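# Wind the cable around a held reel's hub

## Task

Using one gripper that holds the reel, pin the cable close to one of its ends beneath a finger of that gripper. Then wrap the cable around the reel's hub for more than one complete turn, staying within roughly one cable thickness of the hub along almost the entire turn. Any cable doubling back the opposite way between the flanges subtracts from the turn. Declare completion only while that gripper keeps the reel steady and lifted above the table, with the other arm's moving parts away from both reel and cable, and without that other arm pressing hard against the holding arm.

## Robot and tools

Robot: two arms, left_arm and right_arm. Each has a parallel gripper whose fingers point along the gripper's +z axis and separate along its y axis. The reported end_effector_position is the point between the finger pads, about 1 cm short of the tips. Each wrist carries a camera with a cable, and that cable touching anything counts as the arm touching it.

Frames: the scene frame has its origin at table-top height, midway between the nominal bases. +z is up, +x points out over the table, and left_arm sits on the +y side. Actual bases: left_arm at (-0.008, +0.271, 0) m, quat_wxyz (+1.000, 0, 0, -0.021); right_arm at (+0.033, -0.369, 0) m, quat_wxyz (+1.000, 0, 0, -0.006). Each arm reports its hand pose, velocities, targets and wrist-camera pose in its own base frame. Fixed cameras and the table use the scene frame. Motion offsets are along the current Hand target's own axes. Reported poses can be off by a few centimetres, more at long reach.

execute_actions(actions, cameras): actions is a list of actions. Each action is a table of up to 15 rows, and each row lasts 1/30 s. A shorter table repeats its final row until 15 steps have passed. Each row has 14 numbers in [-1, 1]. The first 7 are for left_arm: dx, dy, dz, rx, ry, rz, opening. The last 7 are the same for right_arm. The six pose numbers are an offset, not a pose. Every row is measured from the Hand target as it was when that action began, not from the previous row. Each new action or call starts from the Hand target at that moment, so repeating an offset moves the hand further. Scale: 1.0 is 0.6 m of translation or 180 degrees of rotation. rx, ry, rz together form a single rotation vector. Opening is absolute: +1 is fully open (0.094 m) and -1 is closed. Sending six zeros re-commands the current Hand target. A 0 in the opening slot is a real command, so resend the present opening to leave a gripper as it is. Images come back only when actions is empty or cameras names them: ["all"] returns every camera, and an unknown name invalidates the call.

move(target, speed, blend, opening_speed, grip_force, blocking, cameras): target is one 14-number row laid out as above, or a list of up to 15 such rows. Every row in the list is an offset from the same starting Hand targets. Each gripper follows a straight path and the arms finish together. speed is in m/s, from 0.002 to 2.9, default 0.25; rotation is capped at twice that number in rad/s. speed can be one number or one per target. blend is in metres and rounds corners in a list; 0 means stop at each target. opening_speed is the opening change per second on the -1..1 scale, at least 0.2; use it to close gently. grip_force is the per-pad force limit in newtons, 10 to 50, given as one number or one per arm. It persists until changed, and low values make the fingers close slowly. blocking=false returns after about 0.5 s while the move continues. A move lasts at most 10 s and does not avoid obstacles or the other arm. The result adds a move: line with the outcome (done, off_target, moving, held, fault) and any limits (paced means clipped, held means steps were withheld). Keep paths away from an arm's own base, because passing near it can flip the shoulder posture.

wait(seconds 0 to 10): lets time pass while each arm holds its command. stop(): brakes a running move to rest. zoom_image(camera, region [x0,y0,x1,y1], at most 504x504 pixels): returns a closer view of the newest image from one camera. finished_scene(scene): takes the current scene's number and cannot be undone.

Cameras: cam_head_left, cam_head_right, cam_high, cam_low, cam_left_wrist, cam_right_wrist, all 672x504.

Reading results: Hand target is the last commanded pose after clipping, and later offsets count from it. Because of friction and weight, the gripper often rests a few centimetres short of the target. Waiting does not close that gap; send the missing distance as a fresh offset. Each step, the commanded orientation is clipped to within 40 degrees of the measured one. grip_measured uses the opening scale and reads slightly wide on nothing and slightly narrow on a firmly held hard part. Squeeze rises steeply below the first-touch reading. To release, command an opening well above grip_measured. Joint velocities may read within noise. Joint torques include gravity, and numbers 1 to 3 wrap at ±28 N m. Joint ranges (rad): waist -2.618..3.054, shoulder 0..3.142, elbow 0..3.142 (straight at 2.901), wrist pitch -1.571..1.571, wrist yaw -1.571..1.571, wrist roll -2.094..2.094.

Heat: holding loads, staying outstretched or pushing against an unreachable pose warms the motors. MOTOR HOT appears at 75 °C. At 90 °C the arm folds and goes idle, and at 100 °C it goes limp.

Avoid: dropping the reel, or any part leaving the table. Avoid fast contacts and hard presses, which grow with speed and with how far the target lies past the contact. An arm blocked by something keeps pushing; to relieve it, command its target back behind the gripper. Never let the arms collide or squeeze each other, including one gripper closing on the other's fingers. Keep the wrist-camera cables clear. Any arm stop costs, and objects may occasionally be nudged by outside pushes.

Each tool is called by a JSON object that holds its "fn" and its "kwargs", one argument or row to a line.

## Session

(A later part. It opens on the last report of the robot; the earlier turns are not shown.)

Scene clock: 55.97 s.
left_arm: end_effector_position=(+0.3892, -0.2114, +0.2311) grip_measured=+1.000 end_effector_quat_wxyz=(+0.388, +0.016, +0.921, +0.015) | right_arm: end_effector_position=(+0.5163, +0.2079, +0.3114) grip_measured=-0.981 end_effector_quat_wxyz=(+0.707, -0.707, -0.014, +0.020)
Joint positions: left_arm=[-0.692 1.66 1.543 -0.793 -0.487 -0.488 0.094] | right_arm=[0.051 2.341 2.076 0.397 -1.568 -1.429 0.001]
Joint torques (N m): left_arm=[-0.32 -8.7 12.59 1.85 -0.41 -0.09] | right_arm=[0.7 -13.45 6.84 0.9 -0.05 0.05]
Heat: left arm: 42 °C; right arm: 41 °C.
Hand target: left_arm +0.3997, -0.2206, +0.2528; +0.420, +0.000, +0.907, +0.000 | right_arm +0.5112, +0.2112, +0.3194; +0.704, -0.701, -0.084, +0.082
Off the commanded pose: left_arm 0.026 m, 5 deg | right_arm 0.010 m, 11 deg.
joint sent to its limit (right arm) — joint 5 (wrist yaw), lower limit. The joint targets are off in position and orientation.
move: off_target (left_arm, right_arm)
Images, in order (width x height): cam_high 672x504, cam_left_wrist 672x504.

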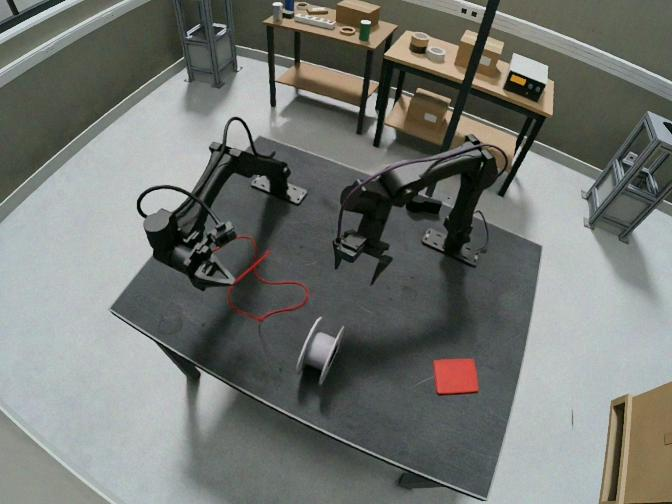

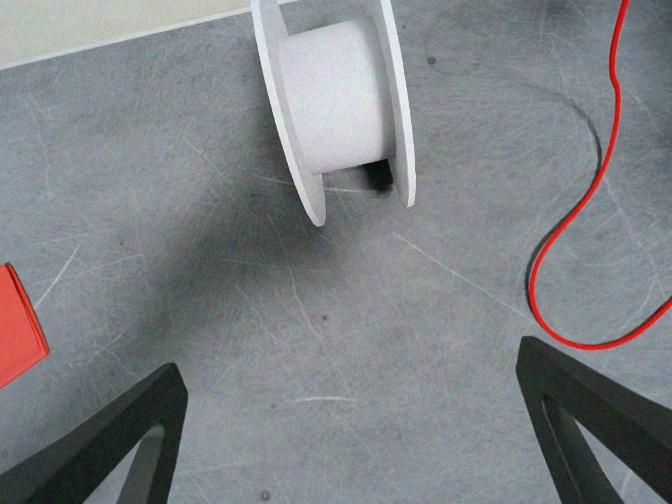

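{"fn": "move", "kwargs": {
  "target": [0.007,0.033,0.1,-0.0576,0,-0.049,0.2,0,0,0,0,0,0,-1],
  "speed": 0.1,
  "cameras": ["cam_left_wrist","cam_low"]
}}

Scene clock: 58.50 s.
left_arm: end_effector_position=(+0.4272, -0.2009, +0.1938) grip_measured=+0.202 end_effector_quat_wxyz=(+0.389, -0.082, +0.916, +0.056) | right_arm: end_effector_position=(+0.5163, +0.2079, +0.3114) grip_measured=-0.981 end_effector_quat_wxyz=(+0.707, -0.707, -0.014, +0.020)
Joint positions: left_arm=[-0.658 1.832 1.606 -0.763 -0.596 -0.652 0.056] | right_arm=[0.051 2.341 2.076 0.397 -1.568 -1.429 0.001]
Joint torques (N m): left_arm=[0.42 -9.85 12.55 1.65 -0.53 -0.13] | right_arm=[0.55 -13.39 7.1 0.95 -0.04 0.03]
Heat: left arm: 42 °C; right arm: 41 °C.
Hand target: left_arm +0.4428, -0.2008, +0.2108; +0.417, -0.107, +0.901, +0.050 | right_arm +0.5112, +0.2112, +0.3194; +0.704, -0.701, -0.084, +0.082
Off the commanded pose: left_arm 0.023 m, 5 deg | right_arm 0.010 m, 11 deg.
joint sent to its limit (right arm) — joint 5 (wrist yaw), lower limit. The joint targets are off in position and orientation.
move: off_target (left_arm, right_arm)
Images, in order (width x height): cam_low 672x504, cam_left_wrist 672x504.

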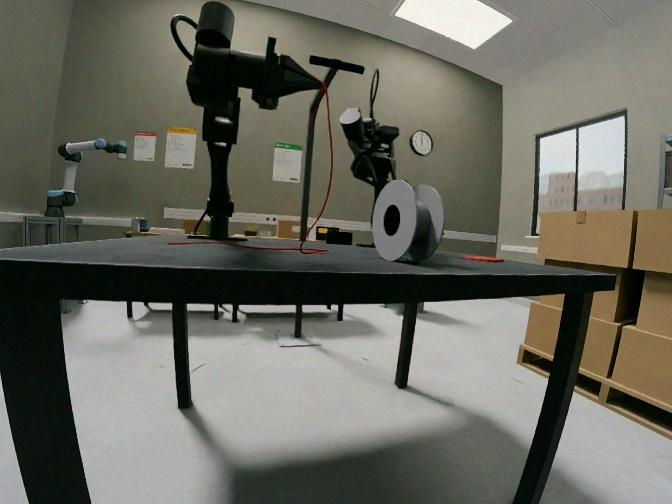

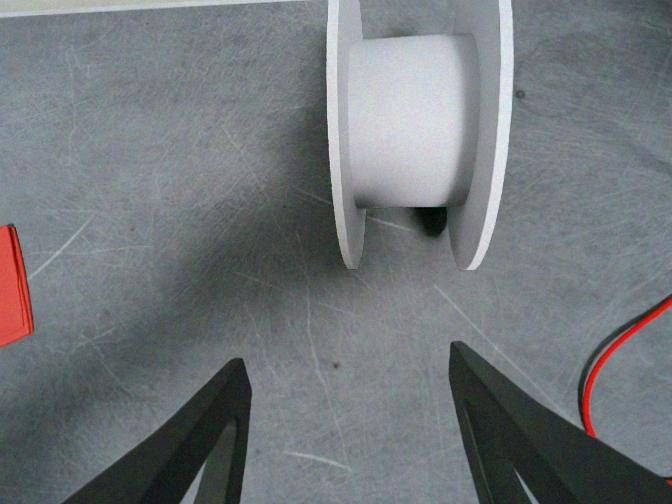

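{"fn": "move", "kwargs": {
  "target": [-0.01,0,0.1,0,0,0,-0.1,0,0,0,0,0,0,-1],
  "speed": 0.08,
  "cameras": ["cam_left_wrist","cam_low"]
}}

{"fn": "zoom_image", "kwargs": {
  "camera": "cam_low",
  "region": [310, 90, 490, 270]
}}

Scene clock: 60.43 s.
left_arm: end_effector_position=(+0.4770, -0.1796, +0.1629) grip_measured=-0.098 end_effector_quat_wxyz=(+0.394, -0.099, +0.911, +0.067) | right_arm: end_effector_position=(+0.5163, +0.2079, +0.3114) grip_measured=-0.981 end_effector_quat_wxyz=(+0.707, -0.707, -0.014, +0.020)
Joint positions: left_arm=[-0.555 1.953 1.629 -0.618 -0.573 -0.582 0.042] | right_arm=[0.051 2.341 2.076 0.397 -1.568 -1.429 0.001]
Joint torques (N m): left_arm=[0.29 -11.03 12.62 1.79 -0.22 0.05] | right_arm=[0.58 -13.35 6.87 0.96 -0.11 0.02]
Motor temperatures (°C): left_arm=[25 34 42 33 25 27 29] | right_arm=[28 42 37 32 26 28 29]
Heat: left arm: 42 °C; right arm: 42 °C.
Hand target: left_arm +0.4910, -0.1891, +0.1765; +0.417, -0.107, +0.901, +0.050 | right_arm +0.5112, +0.2112, +0.3194; +0.704, -0.701, -0.084, +0.082
Off the commanded pose: left_arm 0.022 m, 4 deg | right_arm 0.010 m, 11 deg.
joint sent to its limit (right arm) — joint 5 (wrist yaw), lower limit. The joint targets are off in position and orientation.
move: off_target (left_arm, right_arm)
Images, in order (width x height): cam_low 672x504, cam_left_wrist 672x504.

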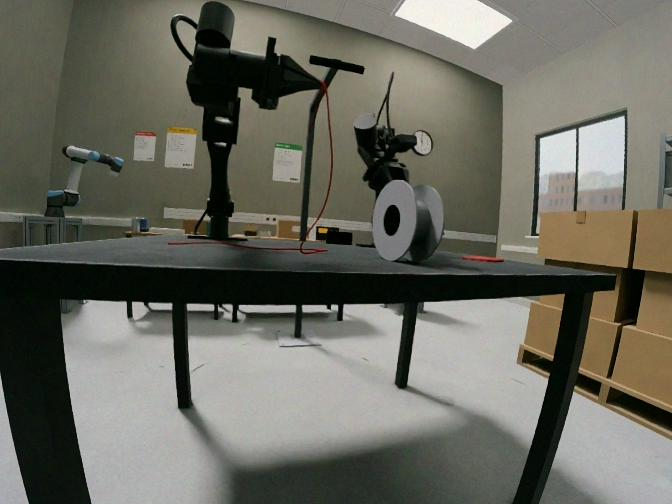

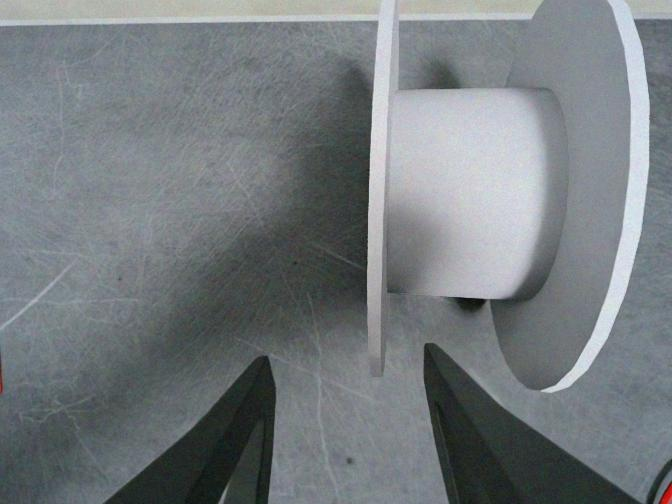

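Scaled by 2.800.

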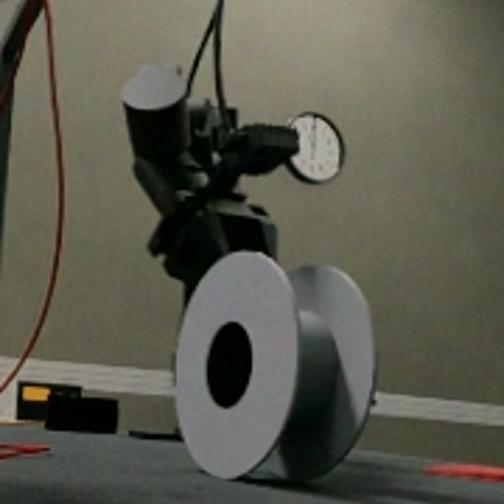

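{"fn": "move", "kwargs": {
  "target": [
    [0,-0.016,0.0,0,0,0,-0.1,0,0,0,0,0,0,-1],
    [0,-0.016,0.06,0,0,0,-0.1,0,0,0,0,0,0,-1]
  ],
  "speed": 0.05,
  "cameras": ["cam_left_wrist","cam_low"]
}}

{"fn": "zoom_image", "kwargs": {
  "camera": "cam_low",
  "region": [310, 90, 490, 270]
}}

Scene clock: 62.97 s.
left_arm: end_effector_position=(+0.5049, -0.1821, +0.1405) grip_measured=-0.098 end_effector_quat_wxyz=(+0.394, -0.100, +0.911, +0.067) | right_arm: end_effector_position=(+0.5163, +0.2079, +0.3114) grip_measured=-0.981 end_effector_quat_wxyz=(+0.707, -0.707, -0.014, +0.020)
Joint positions: left_arm=[-0.526 2.06 1.693 -0.562 -0.555 -0.555 0.042] | right_arm=[0.051 2.341 2.076 0.397 -1.568 -1.429 0.001]
Joint torques (N m): left_arm=[0.35 -11.95 12.86 1.82 -0.21 0.06] | right_arm=[0.66 -13.35 7.23 0.97 -0.1 0.05]
Heat: left arm: 42 °C; right arm: 42 °C.
Hand target: left_arm +0.5200, -0.1920, +0.1533; +0.417, -0.107, +0.901, +0.050 | right_arm +0.5112, +0.2112, +0.3194; +0.704, -0.701, -0.084, +0.082
Off the commanded pose: left_arm 0.022 m, 4 deg | right_arm 0.010 m, 11 deg.
joint sent to its limit (right arm) — joint 5 (wrist yaw), lower limit. The joint targets are off in position and orientation.
move: off_target (left_arm, right_arm)
Images, in order (width x height): cam_low 672x504, cam_left_wrist 672x504.

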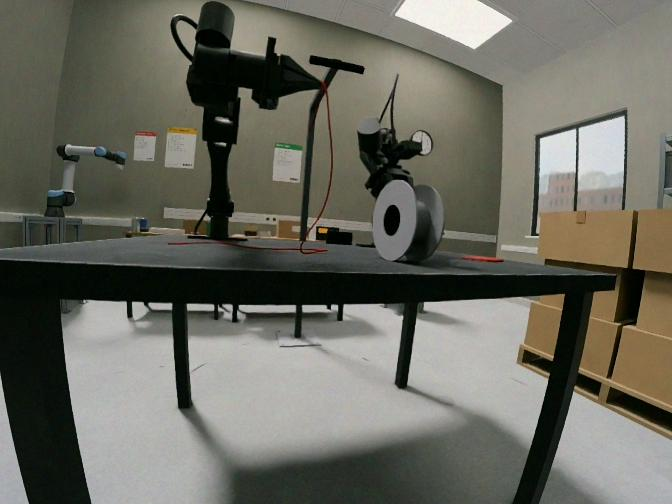

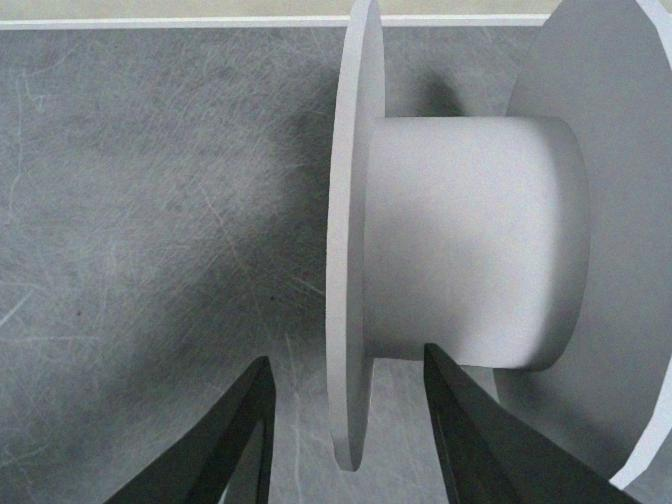

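Scaled by 2.800.

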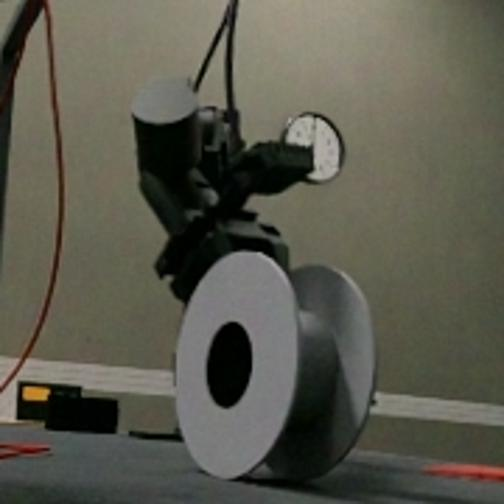

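{"fn": "move", "kwargs": {
  "target": [0,0.0,-0.008,0,0,0,-1,0,0,0,0,0,0,-1],
  "opening_speed": 0.3,
  "speed": 0.05,
  "cameras": ["cam_left_wrist"]
}}

Scene clock: 66.60 s.
left_arm: end_effector_position=(+0.5044, -0.1930, +0.1444) grip_measured=-0.941 end_effector_quat_wxyz=(+0.400, -0.099, +0.910, +0.054) | right_arm: end_effector_position=(+0.5163, +0.2079, +0.3114) grip_measured=-0.981 end_effector_quat_wxyz=(+0.707, -0.707, -0.014, +0.020)
Joint positions: left_arm=[-0.543 2.06 1.701 -0.553 -0.55 -0.568 0.003] | right_arm=[0.051 2.341 2.076 0.397 -1.568 -1.429 0.001]
Joint torques (N m): left_arm=[0.09 -12.78 12.04 1.65 -0.27 0.01] | right_arm=[0.36 -13.39 7.28 0.97 -0.05 0.07]
Heat: left arm: 42 °C; right arm: 43 °C.
Hand target: left_arm +0.5164, -0.1929, +0.1564; +0.417, -0.107, +0.901, +0.050 | right_arm +0.5112, +0.2112, +0.3194; +0.704, -0.701, -0.084, +0.082
Off the commanded pose: left_arm 0.017 m, 2 deg | right_arm 0.010 m, 11 deg.
joint sent to its limit (right arm) — joint 5 (wrist yaw), lower limit. The joint targets are off in position and orientation.
move: off_target (left_arm, right_arm)
Images, in order (width x height): cam_left_wrist 672x504.

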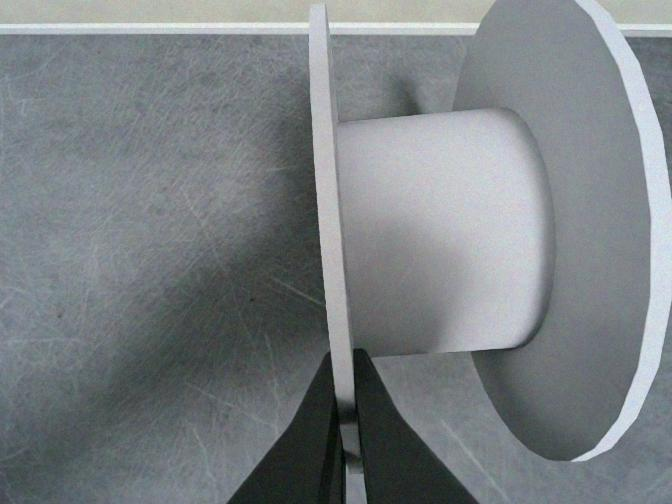

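{"fn": "move", "kwargs": {
  "target": [
    [-0.038,0,-0.032,0,0,0,-1,0,0,0,0,0,0,-1],
    [0.14,0.067,-0.242,0,0,0,-1,0,0,0,0,0,0,-1]
  ],
  "speed": 0.1,
  "cameras": ["cam_left_wrist","cam_low","cam_high"]
}}

{"fn": "zoom_image", "kwargs": {
  "camera": "cam_low",
  "region": [310, 90, 490, 270]
}}

Scene clock: 70.70 s.
left_arm: end_effector_position=(+0.3480, -0.2109, +0.1699) grip_measured=-0.942 end_effector_quat_wxyz=(+0.393, -0.084, +0.915, +0.033) | right_arm: end_effector_position=(+0.5163, +0.2079, +0.3114) grip_measured=-0.981 end_effector_quat_wxyz=(+0.707, -0.707, -0.014, +0.020)
Joint positions: left_arm=[-0.82 1.628 1.281 -0.704 -0.654 -0.824 0.003] | right_arm=[0.051 2.341 2.076 0.397 -1.568 -1.429 0.001]
Joint torques (N m): left_arm=[-0.14 -12.88 6.65 1.05 -0.88 -0.19] | right_arm=[0.47 -13.2 7.15 0.97 -0.04 0.06]
Heat: left arm: 42 °C; right arm: 43 °C.
Hand target: left_arm +0.3465, -0.1926, +0.1862; +0.417, -0.107, +0.901, +0.050 | right_arm +0.5112, +0.2112, +0.3194; +0.704, -0.701, -0.084, +0.082
Off the commanded pose: left_arm 0.025 m, 5 deg | right_arm 0.010 m, 11 deg.
joint sent to its limit (right arm) — joint 5 (wrist yaw), lower limit. The joint targets are off in position and orientation.
move: off_target (left_arm, right_arm)
Images, in order (width x height): cam_high 672x504, cam_low 672x504, cam_left_wrist 672x504.

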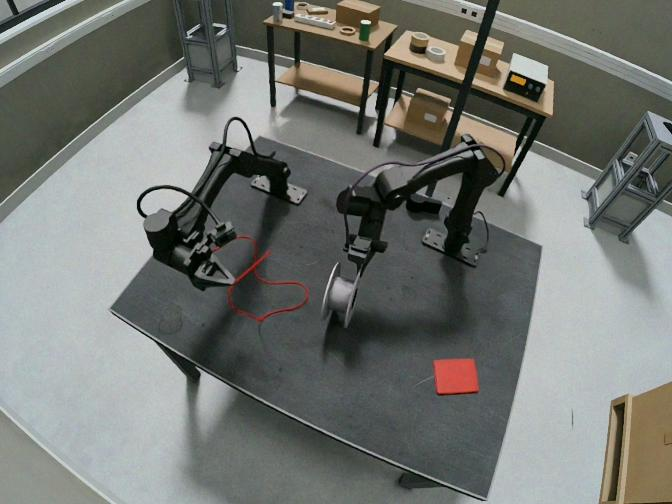

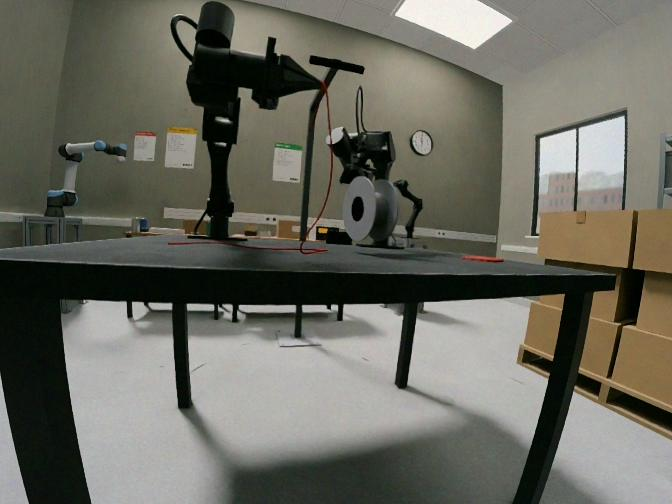

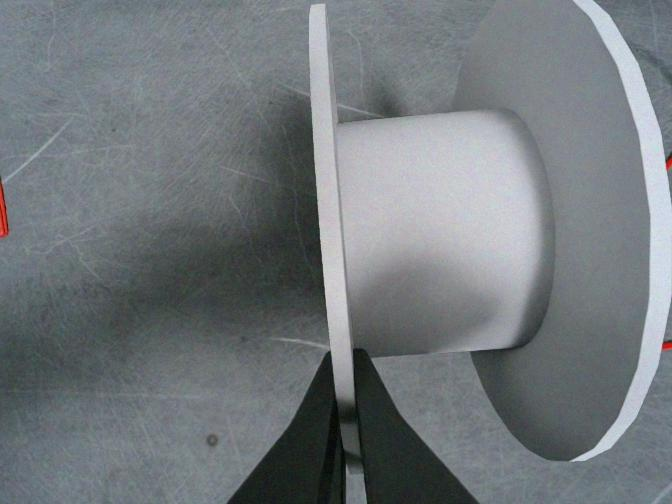

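Scaled by 2.800.

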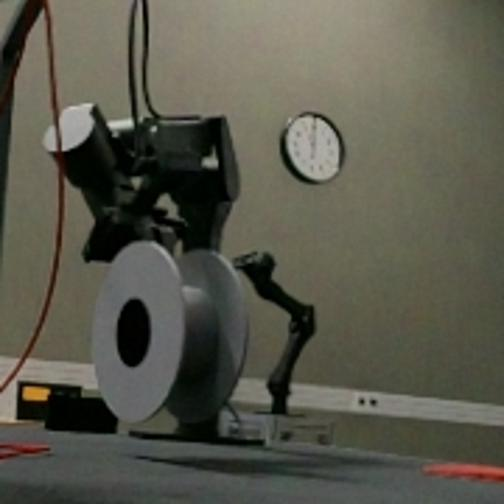

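{"fn": "move", "kwargs": {
  "target": [0.032,0,0.027,0,0,0,-1,0,0,0,0,0,0,-1],
  "speed": 0.04,
  "cameras": ["cam_low","cam_left_wrist"]
}}

{"fn": "zoom_image", "kwargs": {
  "camera": "cam_low",
  "region": [310, 90, 490, 270]
}}

Scene clock: 72.17 s.
left_arm: end_effector_position=(+0.3369, -0.1983, +0.1425) grip_measured=-0.942 end_effector_quat_wxyz=(+0.374, -0.077, +0.923, +0.059) | right_arm: end_effector_position=(+0.5163, +0.2079, +0.3114) grip_measured=-0.981 end_effector_quat_wxyz=(+0.707, -0.707, -0.014, +0.020)
Joint positions: left_arm=[-0.82 1.628 1.198 -0.694 -0.657 -0.832 0.003] | right_arm=[0.051 2.341 2.076 0.397 -1.568 -1.429 0.001]
Joint torques (N m): left_arm=[-0.18 -11.71 6.27 1.74 -0.86 -0.19] | right_arm=[0.87 -13.39 6.93 0.95 -0.12 0.07]
Heat: left arm: 42 °C; right arm: 44 °C.
Hand target: left_arm +0.3465, -0.1926, +0.1611; +0.417, -0.107, +0.901, +0.050 | right_arm +0.5112, +0.2112, +0.3194; +0.704, -0.701, -0.084, +0.082
Off the commanded pose: left_arm 0.022 m, 7 deg | right_arm 0.010 m, 11 deg.
joint sent to its limit (right arm) — joint 5 (wrist yaw), lower limit. The joint targets are off in position and orientation.
move: off_target (left_arm, right_arm)
Images, in order (width x height): cam_low 672x504, cam_left_wrist 672x504.

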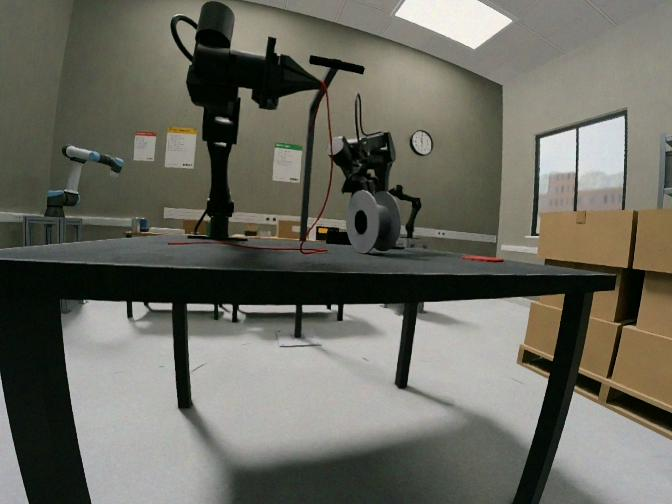

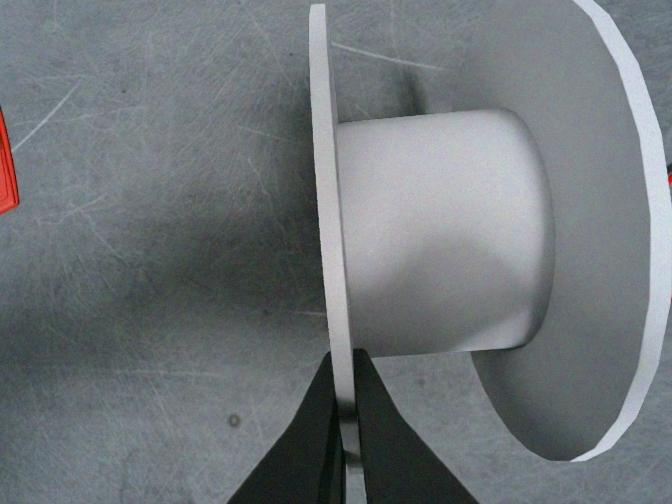

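Scaled by 2.800.

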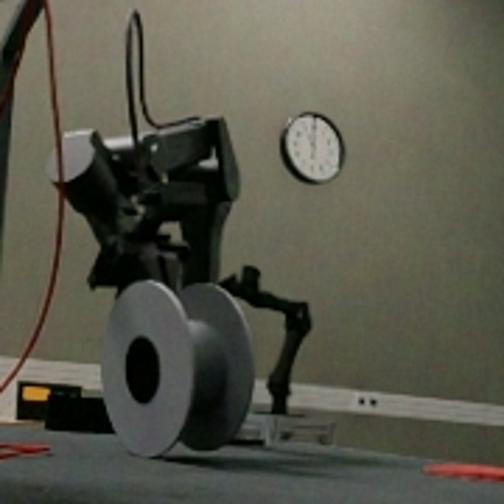

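{"fn": "move", "kwargs": {
  "target": [0,0,0,0,0,0,-1,0.032,0.132,0.4275,-0.0026,-0.008,0.1125,-1],
  "speed": 0.15,
  "cameras": ["cam_low","cam_left_wrist","cam_right_wrist","cam_high"]
}}

{"fn": "zoom_image", "kwargs": {
  "camera": "cam_high",
  "region": [260, 200, 420, 350]
}}

Scene clock: 76.50 s.
left_arm: end_effector_position=(+0.3369, -0.1983, +0.1425) grip_measured=-0.942 end_effector_quat_wxyz=(+0.374, -0.077, +0.923, +0.059) | right_arm: end_effector_position=(+0.4632, +0.4680, +0.2404) grip_measured=-0.981 end_effector_quat_wxyz=(+0.679, -0.702, +0.022, +0.212)
Joint positions: left_arm=[-0.82 1.628 1.198 -0.694 -0.657 -0.832 0.003] | right_arm=[0.52 2.804 2.678 0.176 -1.321 -1.188 0.001]
Joint torques (N m): left_arm=[-0.2 -11.71 6.24 1.74 -0.86 -0.19] | right_arm=[-0.42 -13.12 11.79 0.64 0.02 -0.05]
Heat: left arm: 41 °C; right arm: 44 °C.
Hand target: left_arm +0.3465, -0.1926, +0.1611; +0.417, -0.107, +0.901, +0.050 | right_arm +0.4700, +0.4654, +0.2412; +0.674, -0.706, +0.031, +0.213
Off the commanded pose: left_arm 0.022 m, 7 deg | right_arm 0.007 m, 1 deg.
move: off_target (left_arm)
Images, in order (width x height): cam_high 672x504, cam_low 672x504, cam_left_wrist 672x504, cam_right_wrist 672x504.

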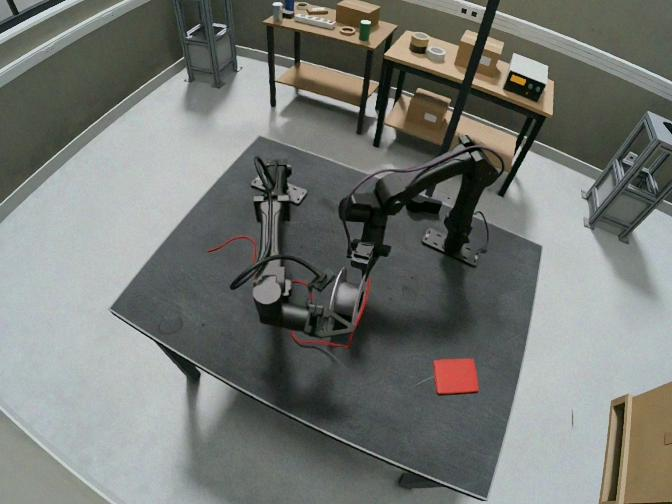

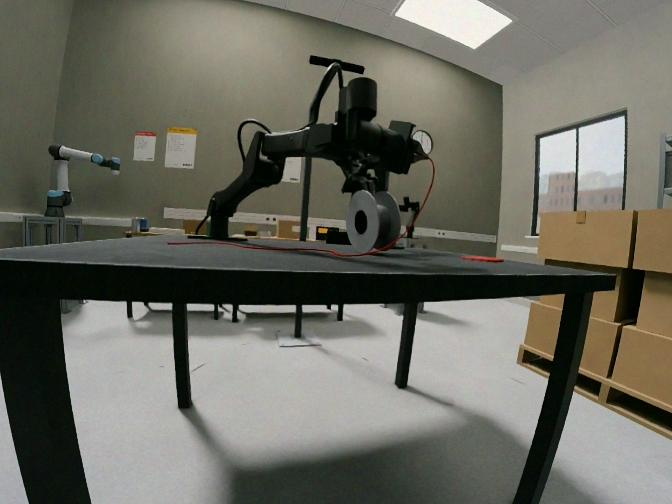

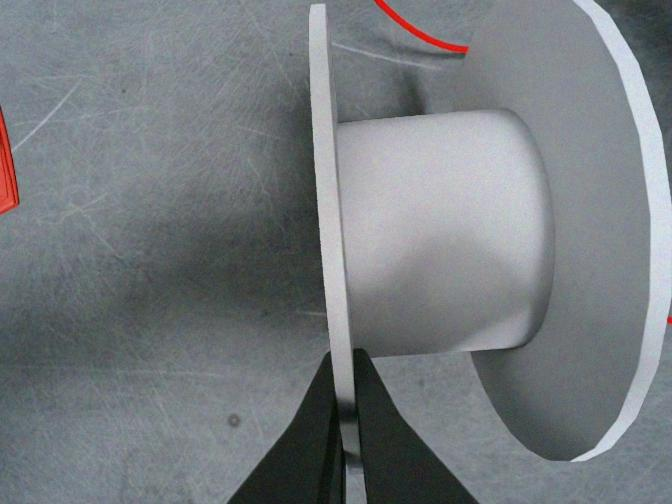

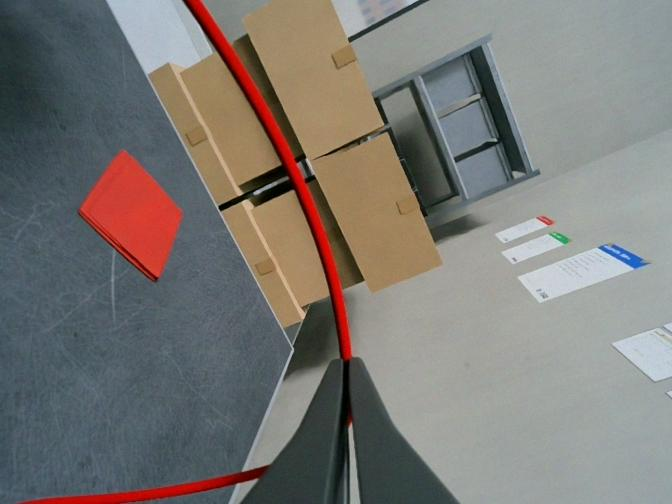

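Scaled by 3.150.

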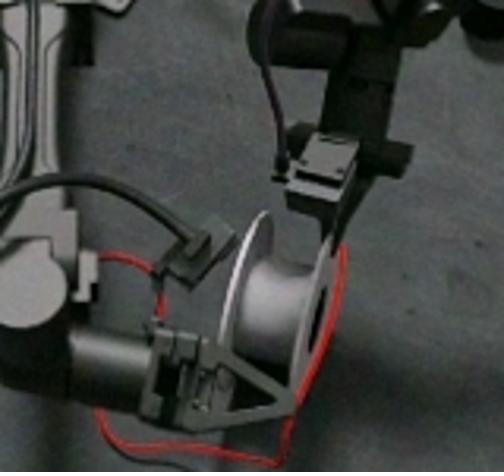

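{"fn": "move", "kwargs": {
  "target": [0,0,0,0,0,0,-1,0.034,0.094,-0.042,0,0,0,-1],
  "speed": 0.08,
  "cameras": ["cam_low","cam_left_wrist","cam_high","cam_head_left"]
}}

{"fn": "zoom_image", "kwargs": {
  "camera": "cam_high",
  "region": [260, 200, 420, 350]
}}

{"fn": "zoom_image", "kwargs": {
  "camera": "cam_low",
  "region": [310, 90, 490, 270]
}}

Scene clock: 79.23 s.
left_arm: end_effector_position=(+0.3369, -0.1983, +0.1425) grip_measured=-0.942 end_effector_quat_wxyz=(+0.374, -0.077, +0.923, +0.059) | right_arm: end_effector_position=(+0.4837, +0.4414, +0.1666) grip_measured=-0.981 end_effector_quat_wxyz=(+0.668, -0.711, +0.051, +0.213)
Joint positions: left_arm=[-0.82 1.628 1.198 -0.694 -0.657 -0.832 0.003] | right_arm=[0.467 2.804 2.44 0.289 -1.341 -1.263 0.001]
Joint torques (N m): left_arm=[-0.18 -11.7 6.27 1.74 -0.85 -0.19] | right_arm=[-0.17 -16.83 4.98 1.57 -0.24 0.13]
Heat: left arm: 41 °C; right arm: 44 °C.
Hand target: left_arm +0.3465, -0.1926, +0.1611; +0.417, -0.107, +0.901, +0.050 | right_arm +0.4763, +0.4411, +0.1812; +0.674, -0.706, +0.031, +0.213
Off the commanded pose: left_arm 0.022 m, 7 deg | right_arm 0.016 m, 2 deg.
move: off_target (left_arm, right_arm)
Images, in order (width x height): cam_head_left 672x504, cam_high 672x504, cam_low 672x504, cam_left_wrist 672x504.

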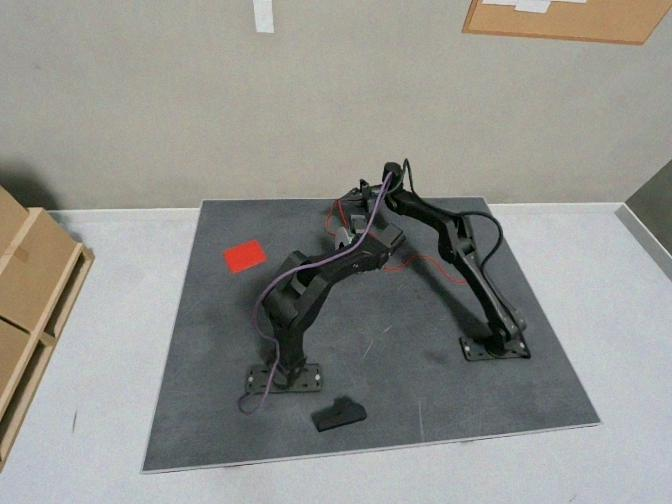

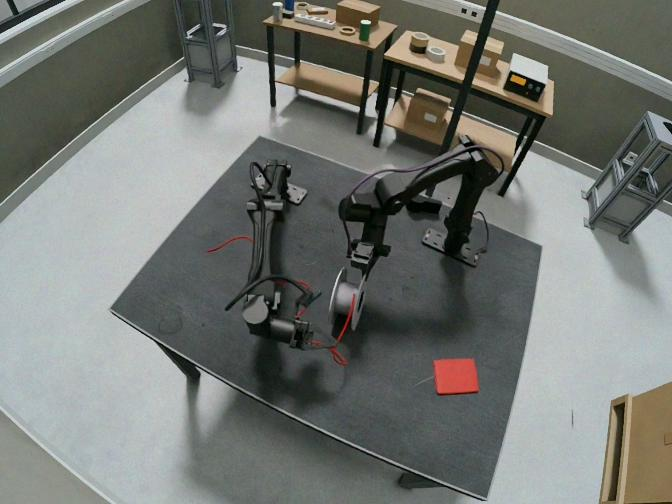

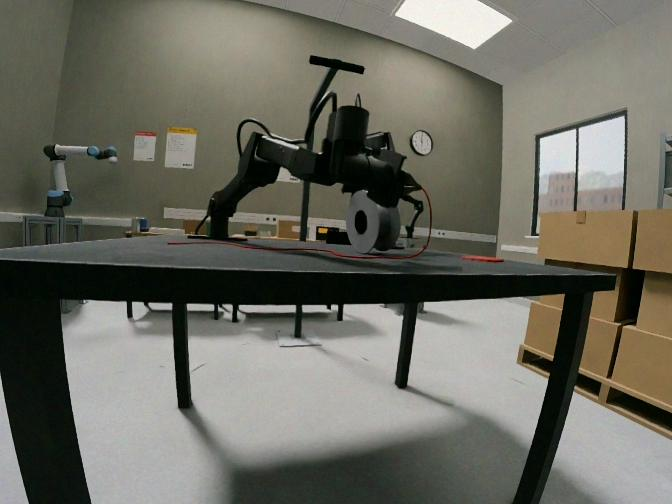

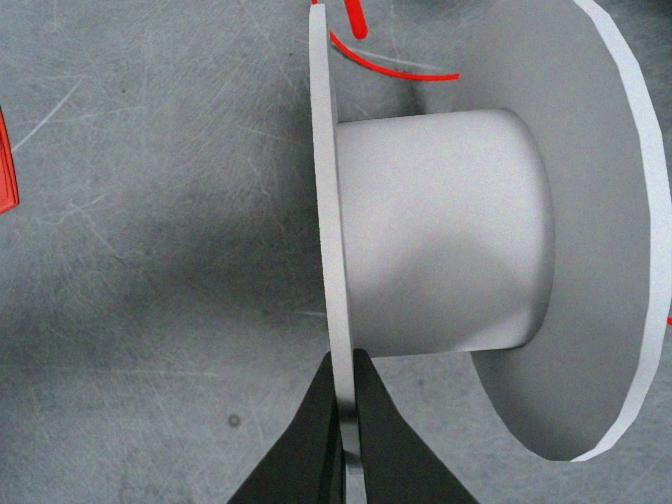

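Scaled by 3.150.

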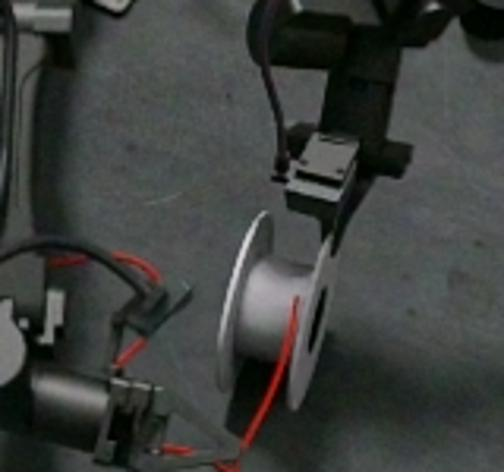

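Scaled by 2.800.

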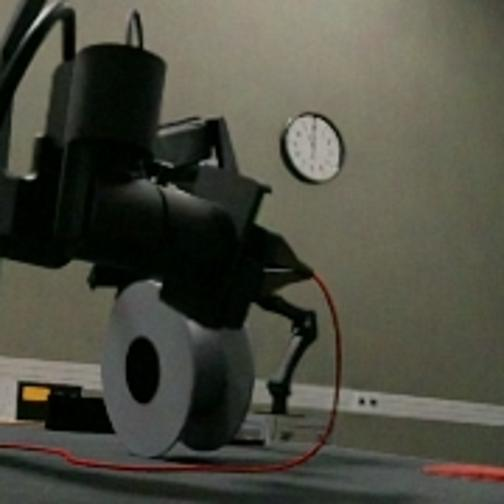

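{"fn": "move", "kwargs": {
  "target": [0,0,0,0,0,0,-0.35,0,0,0,0,0,0,-1],
  "opening_speed": 0.25,
  "speed": 0.05,
  "cameras": ["cam_low","cam_left_wrist","cam_high"]
}}

{"fn": "zoom_image", "kwargs": {
  "camera": "cam_high",
  "region": [260, 200, 420, 350]
}}

Scene clock: 82.70 s.
left_arm: end_effector_position=(+0.3458, -0.1957, +0.1486) grip_measured=-0.352 end_effector_quat_wxyz=(+0.392, -0.093, +0.914, +0.056) | right_arm: end_effector_position=(+0.4837, +0.4415, +0.1678) grip_measured=-0.981 end_effector_quat_wxyz=(+0.669, -0.710, +0.050, +0.212)
Joint positions: left_arm=[-0.808 1.628 1.198 -0.657 -0.683 -0.836 0.03] | right_arm=[0.467 2.804 2.44 0.3 -1.341 -1.256 0.001]
Joint torques (N m): left_arm=[-0.18 -11.69 6.15 1.48 -0.62 -0.11] | right_arm=[-0.38 -16.91 4.79 1.55 -0.22 0.12]
Heat: left arm: 41 °C; right arm: 45 °C.
Hand target: left_arm +0.3465, -0.1926, +0.1611; +0.417, -0.107, +0.901, +0.050 | right_arm +0.4763, +0.4411, +0.1812; +0.674, -0.706, +0.031, +0.213
Off the commanded pose: left_arm 0.013 m, 4 deg | right_arm 0.015 m, 2 deg.
move: off_target (left_arm, right_arm)
Images, in order (width x height): cam_high 672x504, cam_low 672x504, cam_left_wrist 672x504.

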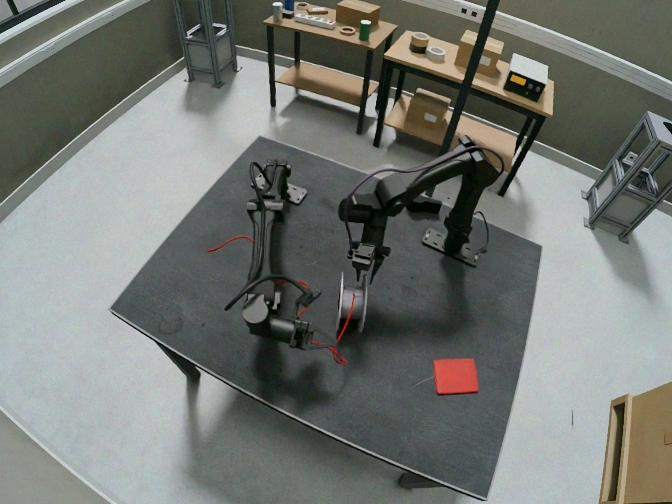

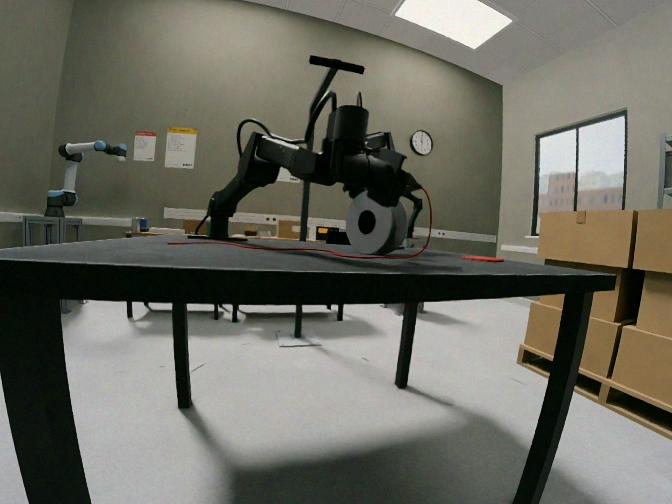

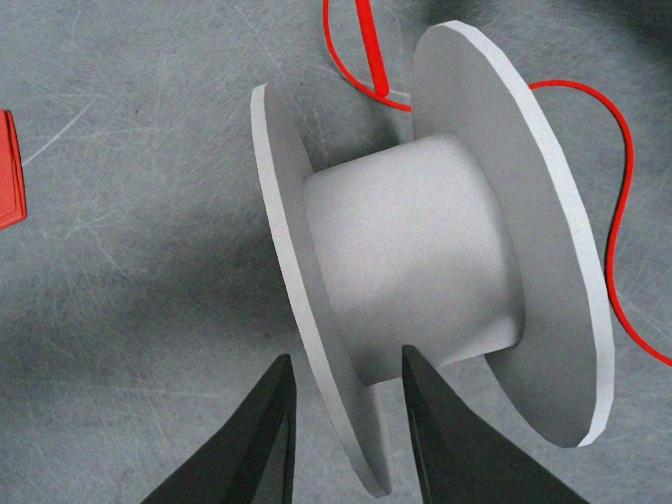

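Scaled by 3.150.

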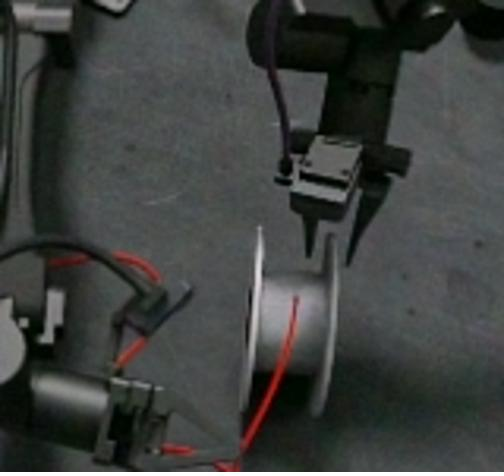

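{"fn": "move", "kwargs": {
  "target": [0,0,0,0.0576,0,0.049,-0.35,-0.007,0.0025,-0.027,0.0285,0.0783,0,-1],
  "speed": 0.06,
  "cameras": ["cam_low","cam_left_wrist","cam_high"]
}}

{"fn": "zoom_image", "kwargs": {
  "camera": "cam_high",
  "region": [260, 200, 420, 350]
}}

Scene clock: 86.07 s.
left_arm: end_effector_position=(+0.3437, -0.1977, +0.1529) grip_measured=-0.352 end_effector_quat_wxyz=(+0.404, +0.013, +0.915, +0.011) | right_arm: end_effector_position=(+0.4808, +0.4239, +0.1386) grip_measured=-0.981 end_effector_quat_wxyz=(+0.674, -0.709, +0.150, +0.146)
Joint positions: left_arm=[-0.762 1.494 1.046 -0.457 -0.544 -0.542 0.03] | right_arm=[0.467 2.566 1.888 0.568 -1.106 -1.248 0.001]
Joint torques (N m): left_arm=[0.47 -10.3 5.96 1.88 -0.2 0.05] | right_arm=[-0.17 -19 4.97 1.75 -0.02 0.17]
Heat: left arm: 40 °C; right arm: 45 °C.
Hand target: left_arm +0.3465, -0.1926, +0.1611; +0.420, +0.000, +0.907, +0.000 | right_arm +0.4762, +0.4243, +0.1813; +0.696, -0.696, +0.123, +0.123
Off the commanded pose: left_arm 0.010 m, 3 deg | right_arm 0.043 m, 5 deg.
move: off_target (left_arm, right_arm)
Images, in order (width x height): cam_high 672x504, cam_low 672x504, cam_left_wrist 672x504.

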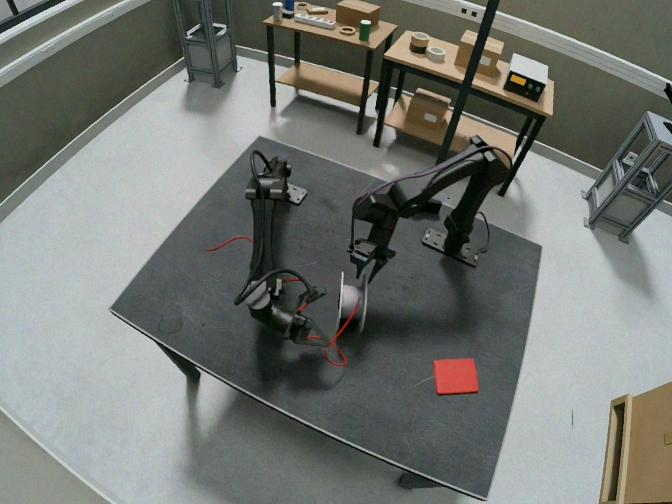

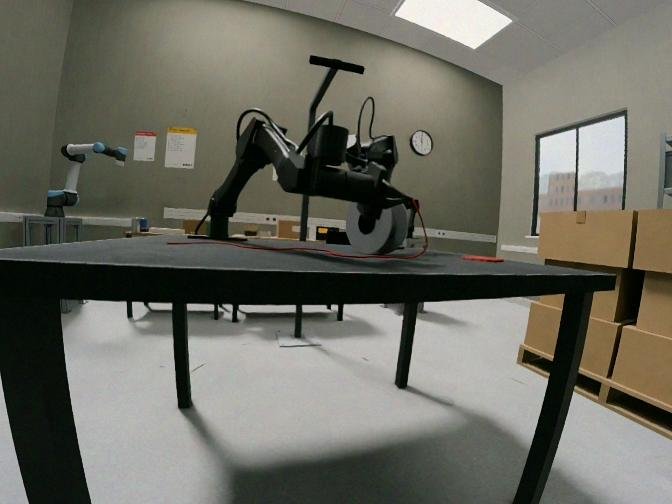

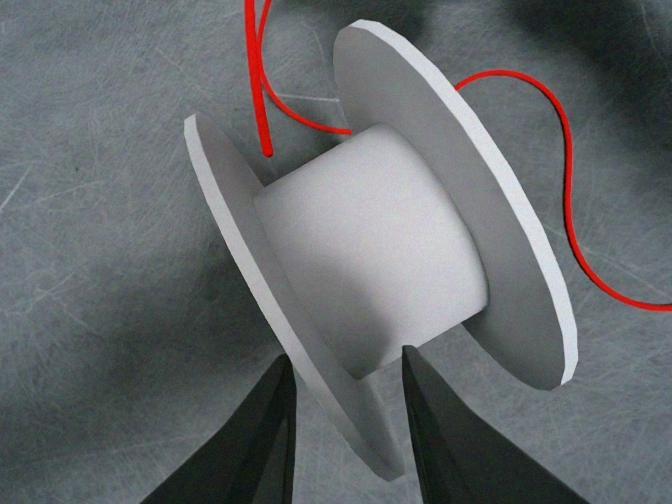

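Scaled by 3.150.

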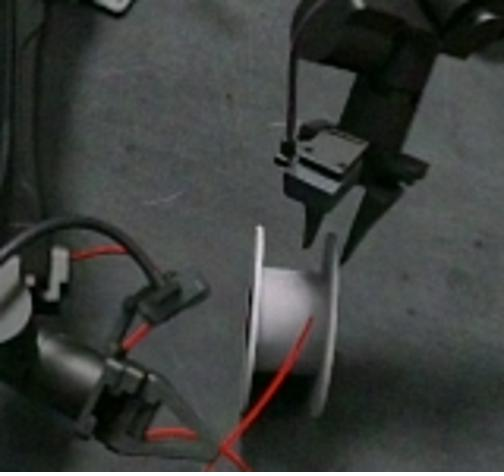

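{"fn": "move", "kwargs": {
  "target": [0,0,0,-0.114,0,-0.097,-0.35,-0.024,-0.02,0.1,-0.0475,-0.1306,0,-1],
  "speed": 0.06,
  "cameras": ["cam_low","cam_left_wrist","cam_high"]
}}

{"fn": "zoom_image", "kwargs": {
  "camera": "cam_high",
  "region": [260, 200, 420, 350]
}}

Scene clock: 91.40 s.
left_arm: end_effector_position=(+0.3430, -0.1902, +0.1496) grip_measured=-0.352 end_effector_quat_wxyz=(+0.393, -0.207, +0.892, +0.088) | right_arm: end_effector_position=(+0.4668, +0.4775, +0.1936) grip_measured=-0.981 end_effector_quat_wxyz=(+0.680, -0.699, +0.016, +0.222)
Joint positions: left_arm=[-0.84 1.74 1.34 -0.878 -0.786 -1.174 0.03] | right_arm=[0.53 2.973 2.811 0.257 -1.333 -1.139 0.001]
Joint torques (N m): left_arm=[-0.51 -8.21 11.67 0.53 -0.73 -0.14] | right_arm=[0.38 -13.37 11.93 0.87 0.2 0.12]
Heat: left arm: 41 °C; right arm: 45 °C.
Hand target: left_arm +0.3465, -0.1926, +0.1611; +0.409, -0.211, +0.882, +0.097 | right_arm +0.4668, +0.4843, +0.1975; +0.653, -0.706, -0.031, +0.271
Off the commanded pose: left_arm 0.012 m, 2 deg | right_arm 0.008 m, 8 deg.
elbow stopped short (right arm): the move would have taken joint 3 (elbow) straighter than the controller allows.
move: off_target (left_arm, right_arm)
Images, in order (width x height): cam_high 672x504, cam_low 672x504, cam_left_wrist 672x504.

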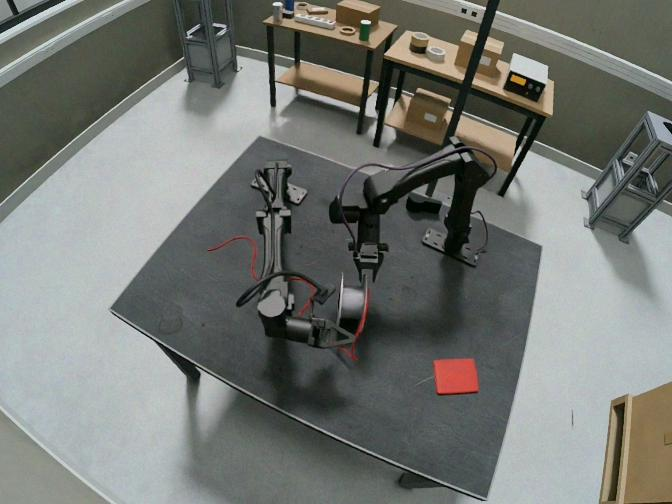

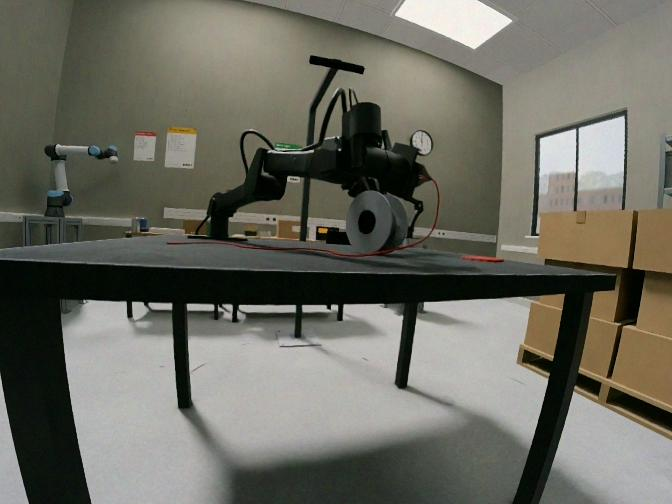

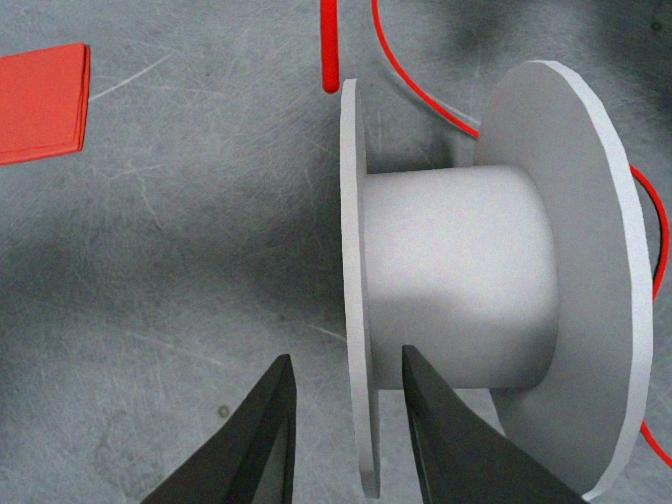

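Scaled by 3.150.

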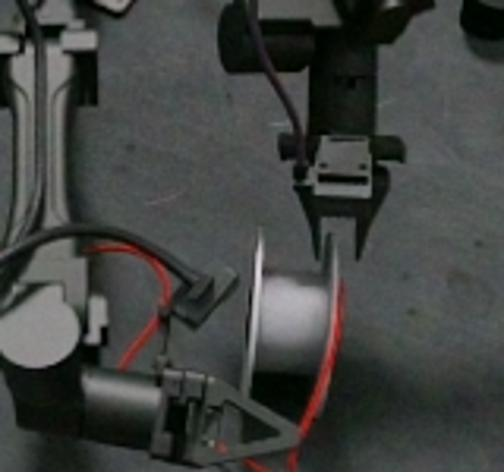

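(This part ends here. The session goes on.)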